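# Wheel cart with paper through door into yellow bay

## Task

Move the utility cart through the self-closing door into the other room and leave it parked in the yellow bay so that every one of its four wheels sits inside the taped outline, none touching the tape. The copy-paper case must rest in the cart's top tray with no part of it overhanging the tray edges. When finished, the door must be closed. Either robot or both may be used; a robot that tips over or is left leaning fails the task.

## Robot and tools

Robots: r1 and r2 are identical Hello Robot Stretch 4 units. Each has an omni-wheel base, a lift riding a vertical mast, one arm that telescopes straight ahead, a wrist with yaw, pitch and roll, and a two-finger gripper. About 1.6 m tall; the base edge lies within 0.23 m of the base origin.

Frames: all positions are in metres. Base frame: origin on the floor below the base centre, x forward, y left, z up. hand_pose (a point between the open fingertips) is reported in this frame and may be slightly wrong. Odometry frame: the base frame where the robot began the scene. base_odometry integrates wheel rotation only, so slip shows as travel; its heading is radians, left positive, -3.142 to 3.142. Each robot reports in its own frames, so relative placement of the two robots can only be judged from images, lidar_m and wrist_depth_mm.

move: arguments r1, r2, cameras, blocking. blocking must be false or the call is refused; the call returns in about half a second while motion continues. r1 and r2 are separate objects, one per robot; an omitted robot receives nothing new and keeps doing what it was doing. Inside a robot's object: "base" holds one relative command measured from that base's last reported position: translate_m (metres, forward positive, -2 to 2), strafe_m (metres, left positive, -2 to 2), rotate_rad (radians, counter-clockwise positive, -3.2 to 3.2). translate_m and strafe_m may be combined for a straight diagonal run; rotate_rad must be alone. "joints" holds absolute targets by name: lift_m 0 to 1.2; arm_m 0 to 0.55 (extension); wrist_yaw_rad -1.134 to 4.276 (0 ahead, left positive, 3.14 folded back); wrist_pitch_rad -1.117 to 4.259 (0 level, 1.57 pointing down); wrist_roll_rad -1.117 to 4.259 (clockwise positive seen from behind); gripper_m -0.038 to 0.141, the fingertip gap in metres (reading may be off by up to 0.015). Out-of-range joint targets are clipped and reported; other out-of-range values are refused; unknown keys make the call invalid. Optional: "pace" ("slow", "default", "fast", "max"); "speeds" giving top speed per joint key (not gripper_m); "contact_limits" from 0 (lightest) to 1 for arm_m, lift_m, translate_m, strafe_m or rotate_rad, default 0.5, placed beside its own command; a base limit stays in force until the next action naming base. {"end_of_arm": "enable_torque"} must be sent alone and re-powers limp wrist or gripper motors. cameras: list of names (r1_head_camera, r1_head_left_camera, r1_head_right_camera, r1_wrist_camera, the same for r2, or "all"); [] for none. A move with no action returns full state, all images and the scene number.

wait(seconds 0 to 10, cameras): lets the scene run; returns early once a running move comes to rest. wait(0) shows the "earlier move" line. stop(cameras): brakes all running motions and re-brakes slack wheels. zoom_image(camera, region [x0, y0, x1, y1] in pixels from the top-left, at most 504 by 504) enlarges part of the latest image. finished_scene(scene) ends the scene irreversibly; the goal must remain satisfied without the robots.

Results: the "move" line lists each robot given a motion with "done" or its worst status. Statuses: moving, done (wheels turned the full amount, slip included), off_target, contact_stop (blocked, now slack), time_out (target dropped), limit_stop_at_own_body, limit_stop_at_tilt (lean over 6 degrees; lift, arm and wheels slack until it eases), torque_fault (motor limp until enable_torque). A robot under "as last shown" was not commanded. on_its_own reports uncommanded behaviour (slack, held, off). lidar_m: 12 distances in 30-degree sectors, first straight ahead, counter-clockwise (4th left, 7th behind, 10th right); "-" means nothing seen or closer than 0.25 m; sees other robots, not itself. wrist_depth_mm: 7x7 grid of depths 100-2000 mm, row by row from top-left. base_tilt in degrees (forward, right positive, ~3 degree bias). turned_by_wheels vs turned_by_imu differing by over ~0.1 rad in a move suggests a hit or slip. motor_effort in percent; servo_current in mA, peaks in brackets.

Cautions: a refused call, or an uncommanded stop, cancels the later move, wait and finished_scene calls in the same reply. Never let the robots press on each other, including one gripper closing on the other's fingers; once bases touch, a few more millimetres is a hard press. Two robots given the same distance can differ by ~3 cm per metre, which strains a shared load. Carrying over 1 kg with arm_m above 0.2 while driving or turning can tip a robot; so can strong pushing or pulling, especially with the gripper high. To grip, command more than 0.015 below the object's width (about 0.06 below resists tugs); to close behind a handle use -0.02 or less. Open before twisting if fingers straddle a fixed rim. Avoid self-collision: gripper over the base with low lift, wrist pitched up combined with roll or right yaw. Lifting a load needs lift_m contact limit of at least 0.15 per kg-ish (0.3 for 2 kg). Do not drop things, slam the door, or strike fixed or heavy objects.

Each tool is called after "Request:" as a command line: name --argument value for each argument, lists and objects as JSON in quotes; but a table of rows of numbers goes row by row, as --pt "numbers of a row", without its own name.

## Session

Request:
move --blocking false

Scene clock: 0.00 s.
r1.base_odometry: x=+0.000 y=+0.000 heading=+0.000
r1.turned_by_wheels: +0.000
r1.turned_by_imu: +0.000
r1.base_tilt: forward=-1.6 right=+1.3
r1.lidar_m: 0.96 1.73 2.02 2.40 3.92 1.60 0.85 0.77 0.78 0.89 0.77 0.78
r1.base_status: not commanded
r1.joint_positions: lift_m=+0.124 arm_m=+0.000 wrist_yaw_rad=+3.194 wrist_pitch_rad=+0.002 wrist_roll_rad=+0.000 gripper_m=+0.056
r1.joint_status: not commanded
r1.measured_speeds: all 0
r1.motor_effort: lift_m=+19 arm_m=-4 wheel_0=-2 wheel_1=+1 wheel_2=+0
r1.servo_current: wrist_yaw_rad=59 wrist_pitch_rad=46 wrist_roll_rad=46 gripper_m=39
r1.hand_pose: x=-0.1216 y=+0.0722 z=+0.3019 quat_wxyz=(-0.026, -0.001, +0.000, +1.000) (m; r1's base frame)
r1.wrist_depth_mm: - 135 - - - - - / - 123 135 - - - - / - 121 191 - - - - / 110 136 194 - - - - / 137 - - - 1618 - - / 226 - 190 1098 188 1160 1118 / 224 163 750 798 768 768 759
r2.base_odometry: x=+0.000 y=+0.000 heading=+0.000
r2.turned_by_wheels: +0.000
r2.turned_by_imu: +0.000
r2.base_tilt: forward=-0.6 right=+0.1
r2.lidar_m: 1.29 1.32 1.58 2.33 2.36 2.78 1.41 1.41 2.77 2.39 2.42 1.48
r2.base_status: not commanded
r2.joint_positions: lift_m=+0.200 arm_m=+0.000 wrist_yaw_rad=+3.211 wrist_pitch_rad=+0.001 wrist_roll_rad=+0.000 gripper_m=+0.056
r2.joint_status: not commanded
r2.measured_speeds: all 0
r2.motor_effort: lift_m=+18 arm_m=-4 wheel_0=-1 wheel_1=+1 wheel_2=+1
r2.servo_current: wrist_yaw_rad=46 wrist_pitch_rad=39 wrist_roll_rad=52 gripper_m=52
r2.hand_pose: x=-0.1229 y=+0.0671 z=+0.3779 quat_wxyz=(-0.035, -0.001, +0.000, +0.999) (m; r2's base frame)
r2.wrist_depth_mm: - - 137 - - - - / - - 137 - - - - / - 109 138 - - - - / - 140 175 - - - - / 214 - - - - - - / 213 1281 196 1255 190 1336 1182 / 208 243 866 - - 854 878
pictures: r1_head_camera, r1_head_left_camera, r1_head_right_camera, r1_wrist_camera, r2_head_camera, r2_head_left_camera, r2_head_right_camera, r2_wrist_camera
Images, in order (width x height): r1_head_camera 420x560, r1_head_left_camera 420x672, r1_head_right_camera 420x672, r1_wrist_camera 616x392, r2_head_camera 420x560, r2_head_left_camera 420x672, r2_head_right_camera 420x672, r2_wrist_camera 616x392.

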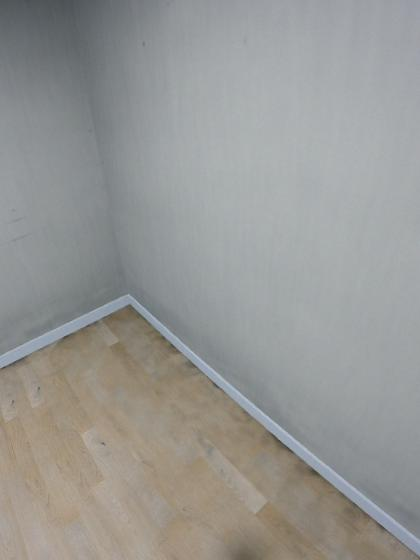

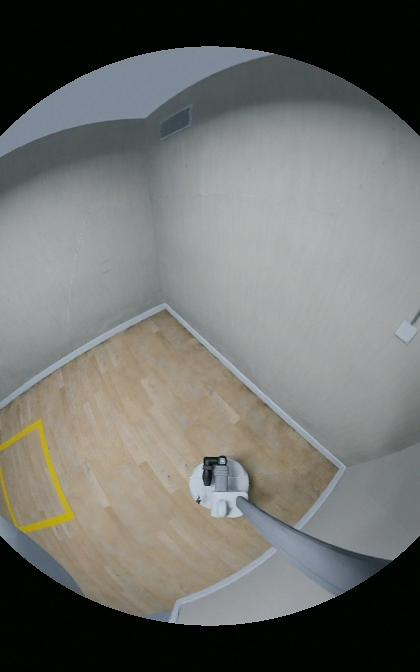

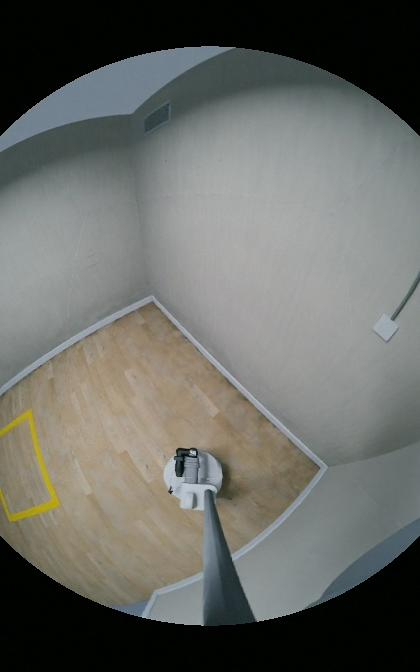

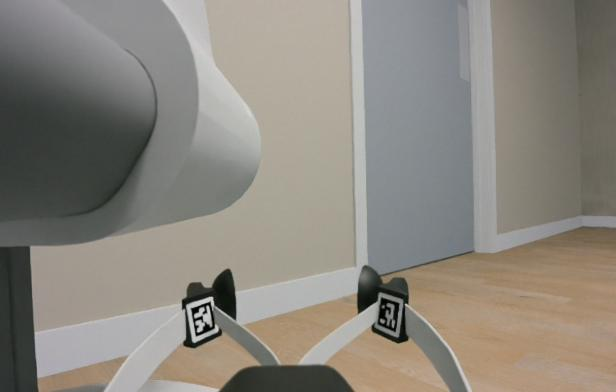

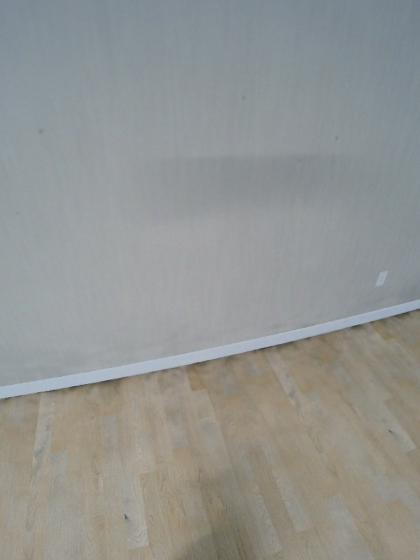

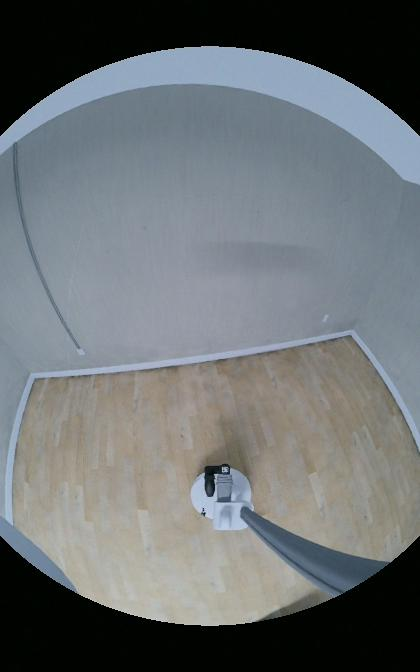

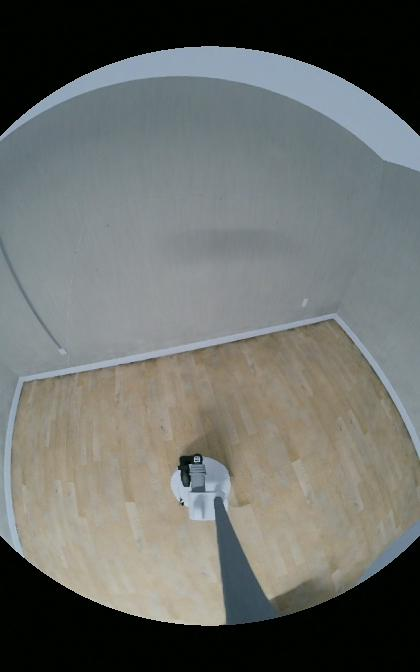

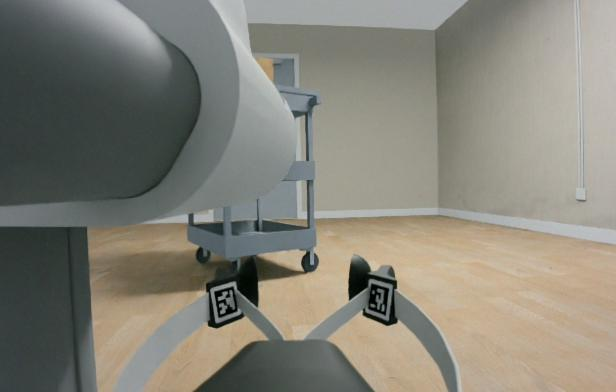

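Request:
move --r1 '{"base":{"rotate_rad":2.6}}' --r2 '{"base":{"rotate_rad":3.1}}' --blocking false

Request:
wait --seconds 1.6

Request:
wait --seconds 1.5 --cameras '["r1_head_camera","r1_head_left_camera","r1_head_right_camera","r2_head_camera","r2_head_left_camera","r2_head_right_camera"]'

Scene clock: 12.07 s.
move: r1 moving; r2 moving
r1.base_odometry: x=+0.000 y=+0.000 heading=+0.253
r1.turned_by_wheels: +0.253
r1.turned_by_imu: +0.253
r1.base_tilt: forward=-1.6 right=+1.3
r1.lidar_m: 1.15 2.01 2.11 2.98 2.65 1.07 0.80 0.74 0.81 0.80 0.72 0.82
r1.base_status: rotate_rad moving
r1.joint_positions: lift_m=+0.124 arm_m=+0.000 wrist_yaw_rad=+3.194 wrist_pitch_rad=+0.002 wrist_roll_rad=+0.000 gripper_m=+0.056
r1.joint_status: not commanded
r1.measured_speeds: translate_m=+0.000 strafe_m=+0.000 rotate_rad=+0.974 lift_m=+0.000 arm_m=+0.000 wrist_yaw_rad=+0.000 wrist_pitch_rad=+0.000 wrist_roll_rad=+0.000
r1.motor_effort: lift_m=+19(20) arm_m=-4(4) wheel_0=-7(9) wheel_1=-6(7) wheel_2=-6(7)
r1.servo_current: wrist_yaw_rad=46(59) wrist_pitch_rad=39(52) wrist_roll_rad=33(65) gripper_m=39(46)
r1.hand_pose: x=-0.1216 y=+0.0722 z=+0.3019 quat_wxyz=(-0.026, -0.001, +0.000, +1.000) (m; r1's base frame)
r1.wrist_depth_mm: - 135 - - - - 1808 / - 123 135 - - - 1808 / - 121 192 - - - 1756 / 111 136 195 - - - 1808 / 137 - - - - - 1756 / 226 - 190 976 188 1118 1138 / 224 152 759 798 778 750 759
r2.base_odometry: x=+0.000 y=+0.000 heading=+0.252
r2.turned_by_wheels: +0.252
r2.turned_by_imu: +0.245
r2.base_tilt: forward=-0.7 right=+0.0
r2.lidar_m: 1.29 1.38 1.94 2.33 2.46 3.37 1.44 3.35 2.49 2.40 1.84 1.36
r2.base_status: rotate_rad moving
r2.joint_positions: lift_m=+0.200 arm_m=+0.000 wrist_yaw_rad=+3.211 wrist_pitch_rad=+0.001 wrist_roll_rad=+0.000 gripper_m=+0.056
r2.joint_status: not commanded
r2.measured_speeds: translate_m=+0.002 strafe_m=+0.000 rotate_rad=+0.977 lift_m=+0.000 arm_m=+0.000 wrist_yaw_rad=+0.000 wrist_pitch_rad=+0.000 wrist_roll_rad=+0.000
r2.motor_effort: lift_m=+18(18) arm_m=-4(4) wheel_0=-4(9) wheel_1=-10(10) wheel_2=-10(11)
r2.servo_current: wrist_yaw_rad=52(52) wrist_pitch_rad=46(46) wrist_roll_rad=52(65) gripper_m=46(52)
r2.hand_pose: x=-0.1229 y=+0.0671 z=+0.3779 quat_wxyz=(-0.035, -0.001, +0.000, +0.999) (m; r2's base frame)
r2.wrist_depth_mm: - - 137 - - - - / - - 137 1756 - - - / - 109 138 286 - - - / - 140 176 - - - - / 214 - - - - - - / 213 1281 196 1308 190 1336 1182 / 208 242 878 - - 854 878
pictures: none

Scene clock: 13.67 s.
earlier move: r1 moving; r2 moving
r1.base_odometry: x=+0.000 y=+0.000 heading=+2.561
r1.turned_by_wheels: +2.309
r1.turned_by_imu: +2.321
r1.base_tilt: forward=-1.6 right=+1.3
r1.lidar_m: 1.81 0.91 0.75 0.73 0.88 0.76 0.77 0.90 1.56 2.04 2.33 3.91
r1.base_status: rotate_rad moving
r1.joint_positions: lift_m=+0.124 arm_m=+0.000 wrist_yaw_rad=+3.194 wrist_pitch_rad=+0.002 wrist_roll_rad=+0.000 gripper_m=+0.056
r1.joint_status: not commanded
r1.measured_speeds: translate_m=+0.000 strafe_m=+0.000 rotate_rad=+0.422 lift_m=+0.000 arm_m=+0.000 wrist_yaw_rad=+0.000 wrist_pitch_rad=+0.000 wrist_roll_rad=+0.000
r1.motor_effort: lift_m=+19(20) arm_m=-4(4) wheel_0=-4(10) wheel_1=-1(9) wheel_2=-1(8)
r1.servo_current: wrist_yaw_rad=59(65) wrist_pitch_rad=33(52) wrist_roll_rad=59(65) gripper_m=39(52)
r1.hand_pose: x=-0.1216 y=+0.0722 z=+0.3019 quat_wxyz=(-0.026, -0.001, +0.000, +1.000) (m; r1's base frame)
r1.wrist_depth_mm: - 135 - - - - - / - 123 135 - - - - / - 121 191 - - - - / 111 135 194 - - - - / 137 - - - - - - / 225 - 190 - 187 - - / 741 759 759 153 732 683 750
r2.base_odometry: x=+0.000 y=+0.000 heading=+2.900
r2.turned_by_wheels: +2.648
r2.turned_by_imu: +2.578
r2.base_tilt: forward=-0.6 right=+0.1
r2.lidar_m: 3.46 1.41 3.32 2.48 2.36 1.80 1.36 1.31 1.39 1.98 2.33 2.44
r2.base_status: rotate_rad moving
r2.joint_positions: lift_m=+0.200 arm_m=+0.000 wrist_yaw_rad=+3.211 wrist_pitch_rad=+0.001 wrist_roll_rad=+0.000 gripper_m=+0.056
r2.joint_status: not commanded
r2.measured_speeds: translate_m=-0.001 strafe_m=+0.001 rotate_rad=+0.931 lift_m=+0.000 arm_m=+0.000 wrist_yaw_rad=+0.000 wrist_pitch_rad=+0.000 wrist_roll_rad=+0.000
r2.motor_effort: lift_m=+18(18) arm_m=-4(4) wheel_0=-3(10) wheel_1=-4(10) wheel_2=-5(13)
r2.servo_current: wrist_yaw_rad=39(52) wrist_pitch_rad=46(46) wrist_roll_rad=46(65) gripper_m=52(52)
r2.hand_pose: x=-0.1228 y=+0.0671 z=+0.3779 quat_wxyz=(-0.035, -0.001, +0.000, +0.999) (m; r2's base frame)
r2.wrist_depth_mm: - - 137 - - - - / - 107 137 - - - - / - 110 138 236 - - - / - 140 165 - - - - / 216 - - - - 1921 - / 213 1182 193 1308 190 1308 1205 / 211 244 878 - - 854 878
wait: 1.60 s; no rest
pictures: none

Scene clock: 14.17 s.
earlier move: r1 done; r2 moving
r1.base_odometry: x=+0.000 y=+0.000 heading=+2.600
r1.turned_by_wheels: +0.039
r1.turned_by_imu: +0.039
r1.base_tilt: forward=-1.6 right=+1.3
r1.lidar_m: 1.66 0.87 0.75 0.75 0.87 0.77 0.77 0.91 1.64 2.03 2.39 3.92
r1.base_status: done
r1.joint_positions: lift_m=+0.124 arm_m=+0.000 wrist_yaw_rad=+3.194 wrist_pitch_rad=+0.002 wrist_roll_rad=+0.000 gripper_m=+0.056
r1.joint_status: not commanded
r1.measured_speeds: all 0
r1.motor_effort: lift_m=+20(20) arm_m=-4(4) wheel_0=-1(10) wheel_1=-1(9) wheel_2=+0(8)
r1.servo_current: wrist_yaw_rad=39(65) wrist_pitch_rad=39(52) wrist_roll_rad=59(65) gripper_m=39(52)
r1.hand_pose: x=-0.1216 y=+0.0722 z=+0.3019 quat_wxyz=(-0.026, -0.001, +0.000, +1.000) (m; r1's base frame)
r1.wrist_depth_mm: - 135 - - - - - / - 123 135 - - - - / - 121 191 - - - - / 111 135 194 - - - - / 137 - - - - - - / 227 - 190 - 187 - - / 750 759 759 153 741 683 750
r2.base_odometry: x=+0.000 y=+0.000 heading=+3.099
r2.turned_by_wheels: +0.199
r2.turned_by_imu: +0.194
r2.base_tilt: forward=-0.6 right=+0.1
r2.lidar_m: 1.45 1.38 2.84 2.37 2.40 1.56 1.31 1.30 1.51 2.33 2.32 2.69
r2.base_status: rotate_rad moving
r2.joint_positions: lift_m=+0.200 arm_m=+0.000 wrist_yaw_rad=+3.211 wrist_pitch_rad=+0.001 wrist_roll_rad=+0.000 gripper_m=+0.056
r2.joint_status: not commanded
r2.measured_speeds: all 0
r2.motor_effort: lift_m=+18(18) arm_m=-4(4) wheel_0=-1(10) wheel_1=-2(10) wheel_2=-4(13)
r2.servo_current: wrist_yaw_rad=46(52) wrist_pitch_rad=46(46) wrist_roll_rad=59(65) gripper_m=46(52)
r2.hand_pose: x=-0.1228 y=+0.0671 z=+0.3779 quat_wxyz=(-0.035, -0.001, +0.000, +0.999) (m; r2's base frame)
r2.wrist_depth_mm: - - 137 - - - - / - 107 137 - - - - / - 113 138 236 - - - / - 140 164 - - - - / 216 - - - - - - / 212 1205 193 1182 190 1308 1205 / 211 246 866 - - 842 866
wait: 0.50 of 1.5 s (r1 has come to rest)
pictures: r1_head_camera, r1_head_left_camera, r1_head_right_camera, r2_head_camera, r2_head_left_camera, r2_head_right_camera
Images, in order (width x height): r1_head_camera 420x560, r1_head_left_camera 420x672, r1_head_right_camera 420x672, r2_head_camera 420x560, r2_head_left_camera 420x672, r2_head_right_camera 420x672.

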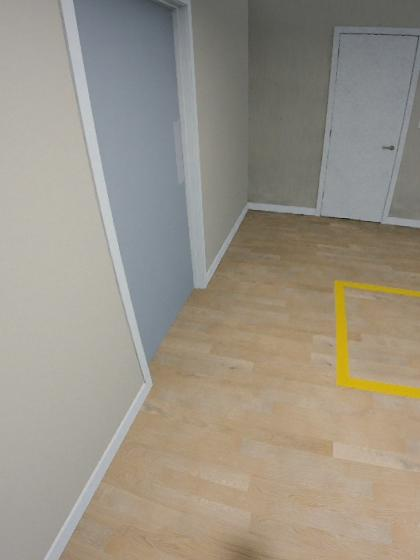

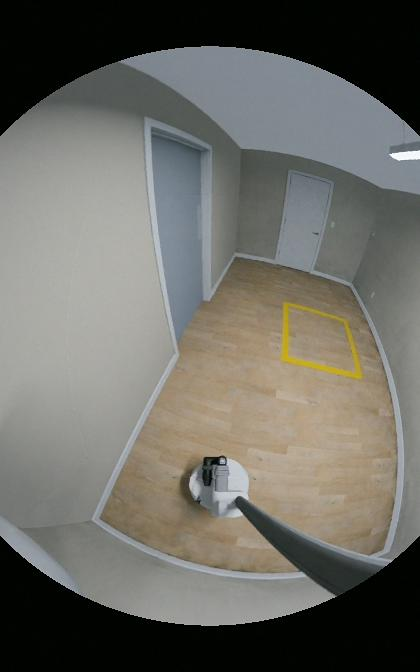

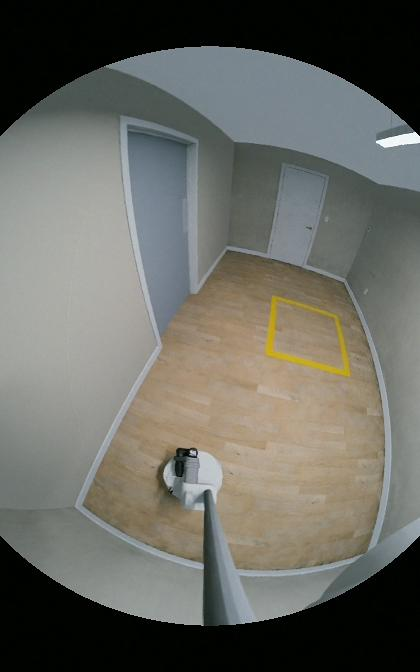

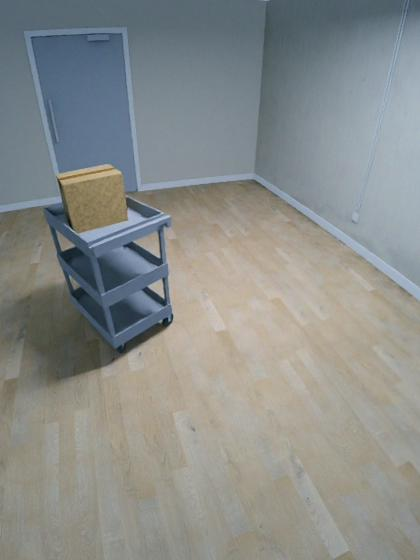

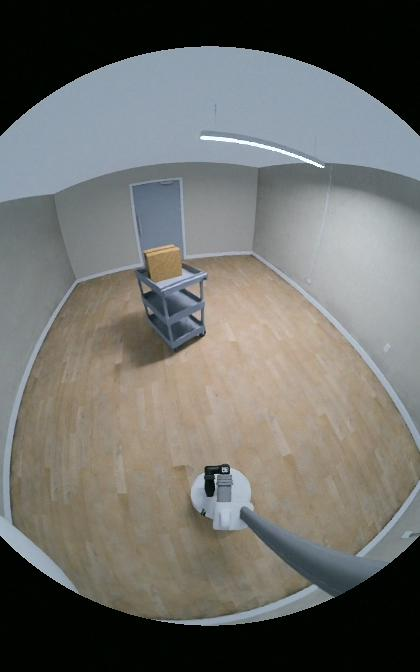

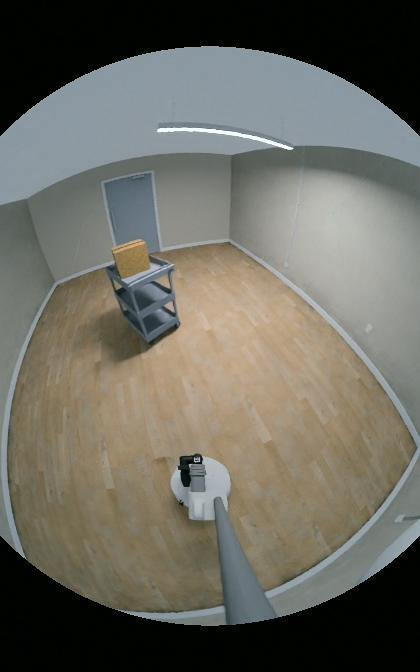

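Request:
move --r2 '{"joints":{"lift_m":0.66,"wrist_yaw_rad":0,"wrist_roll_rad":1.57,"gripper_m":0.135},"base":{"rotate_rad":0.23}}' --r1 '{"joints":{"lift_m":0.66,"wrist_yaw_rad":0,"wrist_roll_rad":1.57,"gripper_m":0.135}}' --blocking false

Request:
wait --seconds 1.5

Request:
wait --seconds 1.5 --cameras '["r2_head_camera","r1_head_camera","r2_wrist_camera"]'

Request:
zoom_image --camera "r2_head_camera" --region '[30, 100, 300, 400]'

Scene clock: 37.40 s.
earlier move: r2 done
move: r1 moving; r2 moving
r1.base_odometry: x=+0.000 y=+0.000 heading=+2.600
r1.turned_by_wheels: +0.000
r1.turned_by_imu: +0.000
r1.base_tilt: forward=-1.6 right=+1.3
r1.lidar_m: 1.66 0.88 0.76 0.75 0.91 0.75 0.77 0.92 1.65 2.04 2.41 3.92
r1.base_status: not commanded
r1.joint_positions: lift_m=+0.162 arm_m=+0.000 wrist_yaw_rad=+2.607 wrist_pitch_rad=+0.002 wrist_roll_rad=+0.582 gripper_m=+0.075
r1.joint_status: lift_m moving; wrist_yaw_rad moving; wrist_roll_rad moving; gripper_m moving
r1.measured_speeds: translate_m=+0.000 strafe_m=+0.000 rotate_rad=+0.000 lift_m=+0.146 arm_m=+0.000 wrist_yaw_rad=-1.820 wrist_pitch_rad=+0.000 wrist_roll_rad=+1.820
r1.motor_effort: lift_m=+26(27) arm_m=-3(4) wheel_0=-2(2) wheel_1=-1(1) wheel_2=+0(0)
r1.servo_current: wrist_yaw_rad=85(117) wrist_pitch_rad=46(46) wrist_roll_rad=98(98) gripper_m=85(85)
r1.hand_pose: x=-0.0328 y=+0.2221 z=+0.3395 quat_wxyz=(+0.253, +0.075, +0.277, +0.924) (m; r1's base frame)
r1.wrist_depth_mm: - - - - - - - / - - - - - - - / - - - - - - - / - - - - - - - / - - - - - 946 798 / - - 191 - 187 768 640 / - 144 - 142 741 597 525
r2.base_odometry: x=+0.000 y=+0.000 heading=-2.985
r2.turned_by_wheels: +0.199
r2.turned_by_imu: +0.194
r2.base_tilt: forward=-0.7 right=+0.1
r2.lidar_m: 1.40 1.93 2.54 2.39 2.09 1.41 1.30 1.36 1.74 2.34 2.39 3.08
r2.base_status: rotate_rad moving
r2.joint_positions: lift_m=+0.238 arm_m=+0.000 wrist_yaw_rad=+2.650 wrist_pitch_rad=+0.001 wrist_roll_rad=+0.588 gripper_m=+0.075
r2.joint_status: lift_m moving; wrist_yaw_rad moving; wrist_roll_rad moving; gripper_m moving
r2.measured_speeds: translate_m=+0.000 strafe_m=+0.001 rotate_rad=+0.375 lift_m=+0.146 arm_m=+0.000 wrist_yaw_rad=-1.734 wrist_pitch_rad=+0.000 wrist_roll_rad=+1.820
r2.motor_effort: lift_m=+22(24) arm_m=-4(4) wheel_0=-5(10) wheel_1=-3(10) wheel_2=-5(11)
r2.servo_current: wrist_yaw_rad=98(150) wrist_pitch_rad=39(46) wrist_roll_rad=78(111) gripper_m=72(72)
r2.hand_pose: x=-0.0420 y=+0.2133 z=+0.4157 quat_wxyz=(+0.233, +0.070, +0.281, +0.928) (m; r2's base frame)
r2.wrist_depth_mm: - - - - - - - / - - - - - - - / - - - - - - 1863 / - - - - 1983 1756 1229 / 257 - - - 1537 1160 891 / 246 - 188 1464 188 842 699 / - - - - 820 676 585
pictures: none

Scene clock: 38.90 s.
earlier move: r1 moving; r2 moving
r1.base_odometry: x=+0.000 y=+0.000 heading=+2.600
r1.turned_by_wheels: +0.000
r1.turned_by_imu: +0.000
r1.base_tilt: forward=-1.6 right=+1.2
r1.lidar_m: 1.68 0.87 0.75 0.75 0.90 0.77 0.77 0.93 1.68 2.03 2.37 3.92
r1.base_status: not commanded
r1.joint_positions: lift_m=+0.568 arm_m=+0.000 wrist_yaw_rad=+0.019 wrist_pitch_rad=+0.002 wrist_roll_rad=+1.568 gripper_m=+0.135
r1.joint_status: lift_m moving; wrist_yaw_rad moving; wrist_roll_rad moving; the others done
r1.measured_speeds: translate_m=+0.000 strafe_m=+0.000 rotate_rad=+0.000 lift_m=+0.240 arm_m=+0.000 wrist_yaw_rad=-0.535 wrist_pitch_rad=+0.000 wrist_roll_rad=+0.000
r1.motor_effort: lift_m=+26(28) arm_m=-1(4) wheel_0=-1(2) wheel_1=-1(1) wheel_2=+0(0)
r1.servo_current: wrist_yaw_rad=33(130) wrist_pitch_rad=46(52) wrist_roll_rad=46(98) gripper_m=52(98)
r1.hand_pose: x=+0.4609 y=-0.0820 z=+0.7455 quat_wxyz=(+0.708, +0.706, +0.007, +0.006) (m; r1's base frame)
r1.wrist_depth_mm: - - - - - 1430 1025 / - - - - - 1464 1042 / - - - - - 1464 1042 / - - - - - 1537 1060 / - - - - - 1430 1078 / - 193 184 - 187 196 1060 / - - - 142 - - 1078
r2.base_odometry: x=+0.000 y=+0.000 heading=-2.955
r2.turned_by_wheels: +0.030
r2.turned_by_imu: +0.030
r2.base_tilt: forward=-0.7 right=+0.0
r2.lidar_m: 1.40 3.64 2.50 2.37 2.00 1.43 1.31 1.34 1.74 2.32 2.41 3.14
r2.base_status: done
r2.joint_positions: lift_m=+0.618 arm_m=+0.000 wrist_yaw_rad=+0.052 wrist_pitch_rad=+0.001 wrist_roll_rad=+1.568 gripper_m=+0.135
r2.joint_status: lift_m moving; wrist_yaw_rad moving; wrist_roll_rad moving; the others done
r2.measured_speeds: translate_m=+0.000 strafe_m=+0.000 rotate_rad=+0.000 lift_m=+0.164 arm_m=+0.000 wrist_yaw_rad=-1.547 wrist_pitch_rad=+0.000 wrist_roll_rad=+0.000
r2.motor_effort: lift_m=+22(26) arm_m=-4(4) wheel_0=-2(10) wheel_1=-2(10) wheel_2=-4(11)
r2.servo_current: wrist_yaw_rad=59(150) wrist_pitch_rad=39(46) wrist_roll_rad=39(111) gripper_m=52(124)
r2.hand_pose: x=+0.4635 y=-0.0722 z=+0.7956 quat_wxyz=(+0.708, +0.706, +0.019, +0.018) (m; r2's base frame)
r2.wrist_depth_mm: - - - - - 1618 1060 / - - - - - 1618 1078 / - - - - - 1397 1098 / - - - 1537 1756 1336 1098 / - - - - 1808 1308 1098 / - - - - - 1281 1118 / - - - - - 1708 1098
wait: 1.50 s; no rest
pictures: none

Scene clock: 39.70 s.
earlier move: r1 moving; r2 done
r1.base_odometry: x=+0.000 y=+0.000 heading=+2.600
r1.turned_by_wheels: +0.000
r1.turned_by_imu: +0.000
r1.base_tilt: forward=-1.6 right=+1.3
r1.lidar_m: 1.68 0.88 0.75 0.74 0.88 0.77 0.77 0.92 1.66 2.03 2.39 3.91
r1.base_status: not commanded
r1.joint_positions: lift_m=+0.660 arm_m=+0.000 wrist_yaw_rad=+0.003 wrist_pitch_rad=+0.002 wrist_roll_rad=+1.568 gripper_m=+0.135
r1.joint_status: lift_m moving; wrist_yaw_rad moving; wrist_roll_rad moving; the others done
r1.measured_speeds: translate_m=+0.000 strafe_m=+0.000 rotate_rad=+0.000 lift_m=+0.002 arm_m=+0.000 wrist_yaw_rad=+0.000 wrist_pitch_rad=+0.000 wrist_roll_rad=+0.000
r1.motor_effort: lift_m=+25(28) arm_m=+0(4) wheel_0=-1(2) wheel_1=-1(1) wheel_2=+0(0)
r1.servo_current: wrist_yaw_rad=26(130) wrist_pitch_rad=46(52) wrist_roll_rad=65(98) gripper_m=39(98)
r1.hand_pose: x=+0.4595 y=-0.0867 z=+0.8372 quat_wxyz=(+0.708, +0.706, +0.002, +0.000) (m; r1's base frame)
r1.wrist_depth_mm: - - - - - 1756 1182 / - - - - - 1756 1205 / - - - - - 1708 1182 / - - - - - 1756 1205 / - - - - - 1708 1205 / 1708 193 184 - 183 196 1255 / - - - 141 - - 1229
r2.base_odometry: x=+0.000 y=+0.000 heading=-2.955
r2.turned_by_wheels: +0.000
r2.turned_by_imu: +0.000
r2.base_tilt: forward=-0.7 right=+0.1
r2.lidar_m: 1.38 3.69 2.54 2.38 2.04 1.42 1.32 1.36 1.77 2.33 2.42 3.16
r2.base_status: done
r2.joint_positions: lift_m=+0.660 arm_m=+0.000 wrist_yaw_rad=+0.003 wrist_pitch_rad=+0.001 wrist_roll_rad=+1.568 gripper_m=+0.135
r2.joint_status: all done
r2.measured_speeds: all 0
r2.motor_effort: lift_m=+21(26) arm_m=-4(4) wheel_0=-3(10) wheel_1=-2(10) wheel_2=-4(11)
r2.servo_current: wrist_yaw_rad=39(150) wrist_pitch_rad=39(46) wrist_roll_rad=39(111) gripper_m=39(124)
r2.hand_pose: x=+0.4596 y=-0.0866 z=+0.8376 quat_wxyz=(+0.708, +0.706, +0.001, +0.001) (m; r2's base frame)
r2.wrist_depth_mm: - - - - - 1661 1160 / - - - - - 1661 1138 / - - - - - 1708 1160 / - - - - 1808 1464 1160 / - - - 1499 1708 1281 1182 / - - 1430 1430 199 1366 1182 / - - - - - 1808 1160
wait: 0.80 of 1.5 s (r2 has come to rest)
pictures: r1_head_camera, r2_head_camera, r2_wrist_camera
Images, in order (width x height): r1_head_camera 420x560, r2_head_camera 420x560, r2_wrist_camera 616x392.

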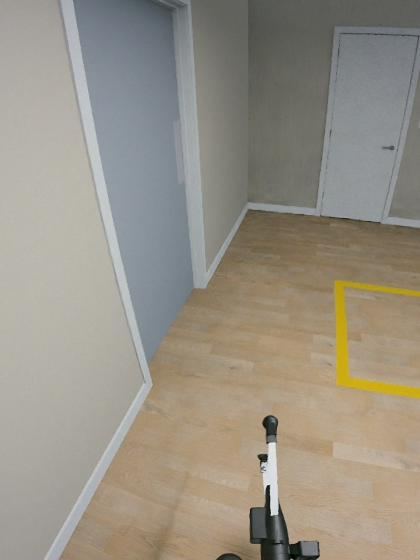

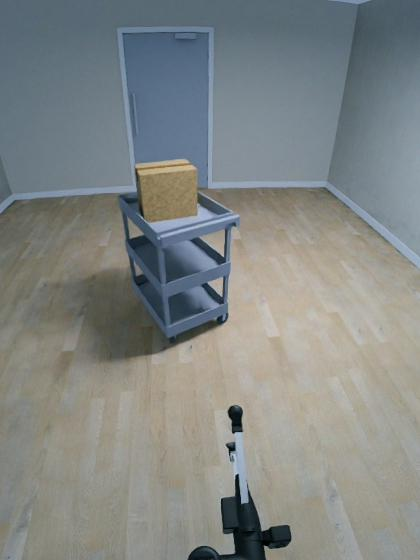

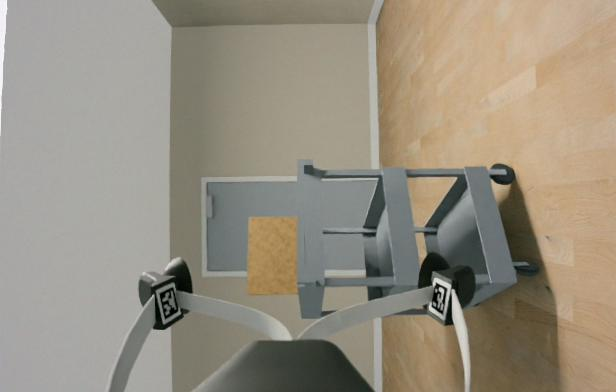

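Scaled by 1.680 from the camera's 420x560 image, which has a finer 1200x1600 frame.

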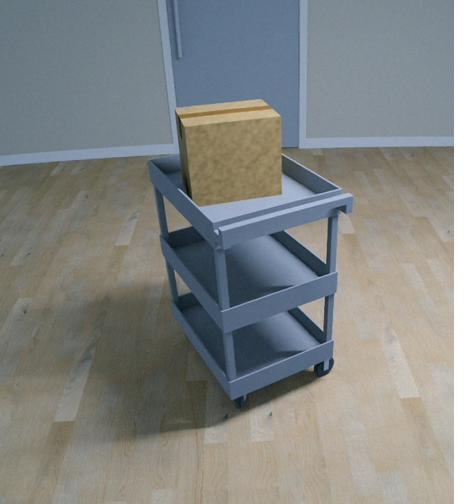

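Request:
move --r2 '{"base":{"translate_m":0.7,"strafe_m":0.07}}' --r1 '{"base":{"translate_m":1.8,"strafe_m":-0.79}}' --blocking false

Request:
wait --seconds 4 --cameras '["r2_head_camera","r2_wrist_camera"]'

Scene clock: 67.80 s.
earlier move: r1 done
move: r1 moving; r2 moving
r1.base_odometry: x=-0.020 y=+0.028 heading=+2.600
r1.turned_by_wheels: +0.000
r1.turned_by_imu: +0.000
r1.base_tilt: forward=-1.6 right=+1.3
r1.lidar_m: 1.69 0.89 0.75 0.76 0.90 0.79 0.81 0.95 1.72 2.02 2.39 3.88
r1.base_status: translate_m moving; strafe_m moving
r1.joint_positions: lift_m=+0.660 arm_m=+0.000 wrist_yaw_rad=+0.003 wrist_pitch_rad=+0.002 wrist_roll_rad=+1.568 gripper_m=+0.135
r1.joint_status: all done
r1.measured_speeds: translate_m=+0.123 strafe_m=-0.054 rotate_rad=+0.001 lift_m=+0.000 arm_m=+0.000 wrist_yaw_rad=+0.000 wrist_pitch_rad=+0.000 wrist_roll_rad=+0.000
r1.motor_effort: lift_m=+24(24) arm_m=+4(4) wheel_0=+10(11) wheel_1=+4(4) wheel_2=-9(9)
r1.servo_current: wrist_yaw_rad=39(59) wrist_pitch_rad=39(46) wrist_roll_rad=52(65) gripper_m=46(46)
r1.hand_pose: x=+0.4595 y=-0.0867 z=+0.8372 quat_wxyz=(+0.708, +0.706, +0.002, +0.000) (m; r1's base frame)
r1.wrist_depth_mm: - - - - - 1756 1160 / - - - - - 1708 1182 / - - - - - 1708 1205 / - - - - - 1708 1182 / - - - - - 1576 1229 / 1708 193 1863 - 187 196 1205 / - - - 142 - - 1229
r2.base_odometry: x=-0.030 y=-0.009 heading=-2.954
r2.turned_by_wheels: +0.000
r2.turned_by_imu: +0.001
r2.base_tilt: forward=-0.7 right=+0.1
r2.lidar_m: 1.37 3.70 2.51 2.38 2.05 1.43 1.32 1.39 1.82 2.34 2.37 3.17
r2.base_status: translate_m moving; strafe_m moving
r2.joint_positions: lift_m=+0.660 arm_m=+0.000 wrist_yaw_rad=+0.003 wrist_pitch_rad=+0.001 wrist_roll_rad=+1.568 gripper_m=+0.135
r2.joint_status: not commanded
r2.measured_speeds: translate_m=+0.122 strafe_m=+0.013 rotate_rad=-0.001 lift_m=+0.000 arm_m=+0.000 wrist_yaw_rad=+0.000 wrist_pitch_rad=+0.000 wrist_roll_rad=+0.000
r2.motor_effort: lift_m=+21(21) arm_m=-4(4) wheel_0=+7(9) wheel_1=+9(9) wheel_2=-12(14)
r2.servo_current: wrist_yaw_rad=46(59) wrist_pitch_rad=52(52) wrist_roll_rad=46(59) gripper_m=59(59)
r2.hand_pose: x=+0.4596 y=-0.0866 z=+0.8376 quat_wxyz=(+0.708, +0.706, +0.001, +0.001) (m; r2's base frame)
r2.wrist_depth_mm: - - - - - 1661 1160 / - - - - - 1661 1160 / - - - - - 1661 1160 / - - - - - 1464 1160 / - - - 1430 1708 1255 1160 / - - 1430 1430 199 1366 1182 / - - - - - 1808 1182
pictures: none

Scene clock: 71.13 s.
earlier move: r1 moving; r2 done
r1.base_odometry: x=-0.569 y=+0.805 heading=+2.600
r1.turned_by_wheels: +0.000
r1.turned_by_imu: -0.002
r1.base_tilt: forward=-1.6 right=+1.3
r1.lidar_m: 1.79 1.12 0.90 0.88 1.05 1.73 1.76 2.09 1.91 1.91 2.18 2.93
r1.base_status: translate_m moving; strafe_m moving
r1.joint_positions: lift_m=+0.660 arm_m=+0.000 wrist_yaw_rad=+0.003 wrist_pitch_rad=+0.002 wrist_roll_rad=+1.568 gripper_m=+0.135
r1.joint_status: all done
r1.measured_speeds: translate_m=+0.274 strafe_m=-0.121 rotate_rad=+0.001 lift_m=+0.000 arm_m=+0.000 wrist_yaw_rad=+0.000 wrist_pitch_rad=+0.000 wrist_roll_rad=+0.000
r1.motor_effort: lift_m=+24(24) arm_m=+4(4) wheel_0=+8(12) wheel_1=+3(6) wheel_2=-4(10)
r1.servo_current: wrist_yaw_rad=39(65) wrist_pitch_rad=39(52) wrist_roll_rad=72(72) gripper_m=39(46)
r1.hand_pose: x=+0.4595 y=-0.0867 z=+0.8372 quat_wxyz=(+0.708, +0.706, +0.002, +0.000) (m; r1's base frame)
r1.wrist_depth_mm: - - - - - 1661 1160 / - - - - - 1708 1182 / - - - - - 1708 1205 / - - - - - 1756 1205 / - - - - - 1708 1205 / - 198 - - 191 196 1229 / - - - 142 - 1366 1205
r2.base_odometry: x=-0.675 y=-0.199 heading=-2.954
r2.turned_by_wheels: +0.000
r2.turned_by_imu: +0.001
r2.base_tilt: forward=-0.7 right=+0.1
r2.lidar_m: 0.68 1.04 2.52 2.36 2.42 2.15 2.00 2.08 2.51 2.36 2.44 0.89
r2.base_status: done
r2.joint_positions: lift_m=+0.660 arm_m=+0.000 wrist_yaw_rad=+0.003 wrist_pitch_rad=+0.001 wrist_roll_rad=+1.568 gripper_m=+0.135
r2.joint_status: not commanded
r2.measured_speeds: all 0
r2.motor_effort: lift_m=+21(21) arm_m=-4(5) wheel_0=+3(10) wheel_1=+3(10) wheel_2=-4(14)
r2.servo_current: wrist_yaw_rad=39(65) wrist_pitch_rad=39(52) wrist_roll_rad=46(59) gripper_m=52(59)
r2.hand_pose: x=+0.4596 y=-0.0866 z=+0.8376 quat_wxyz=(+0.708, +0.706, +0.001, +0.001) (m; r2's base frame)
r2.wrist_depth_mm: - - - - - 1661 1138 / - - - - - 1661 1160 / - - - 715 - 778 1160 / - - - 640 - 647 960 / - - 831 585 - 585 - / - - 768 500 199 535 544 / - - 768 - - 525 521
wait: 3.33 of 4 s (r2 has come to rest)
pictures: r2_head_camera, r2_wrist_camera
Images, in order (width x height): r2_head_camera 420x560, r2_wrist_camera 616x392.

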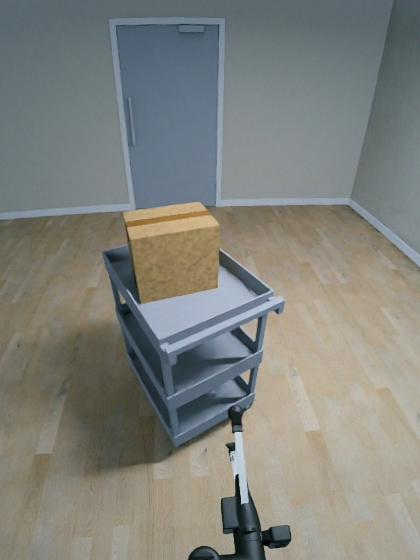

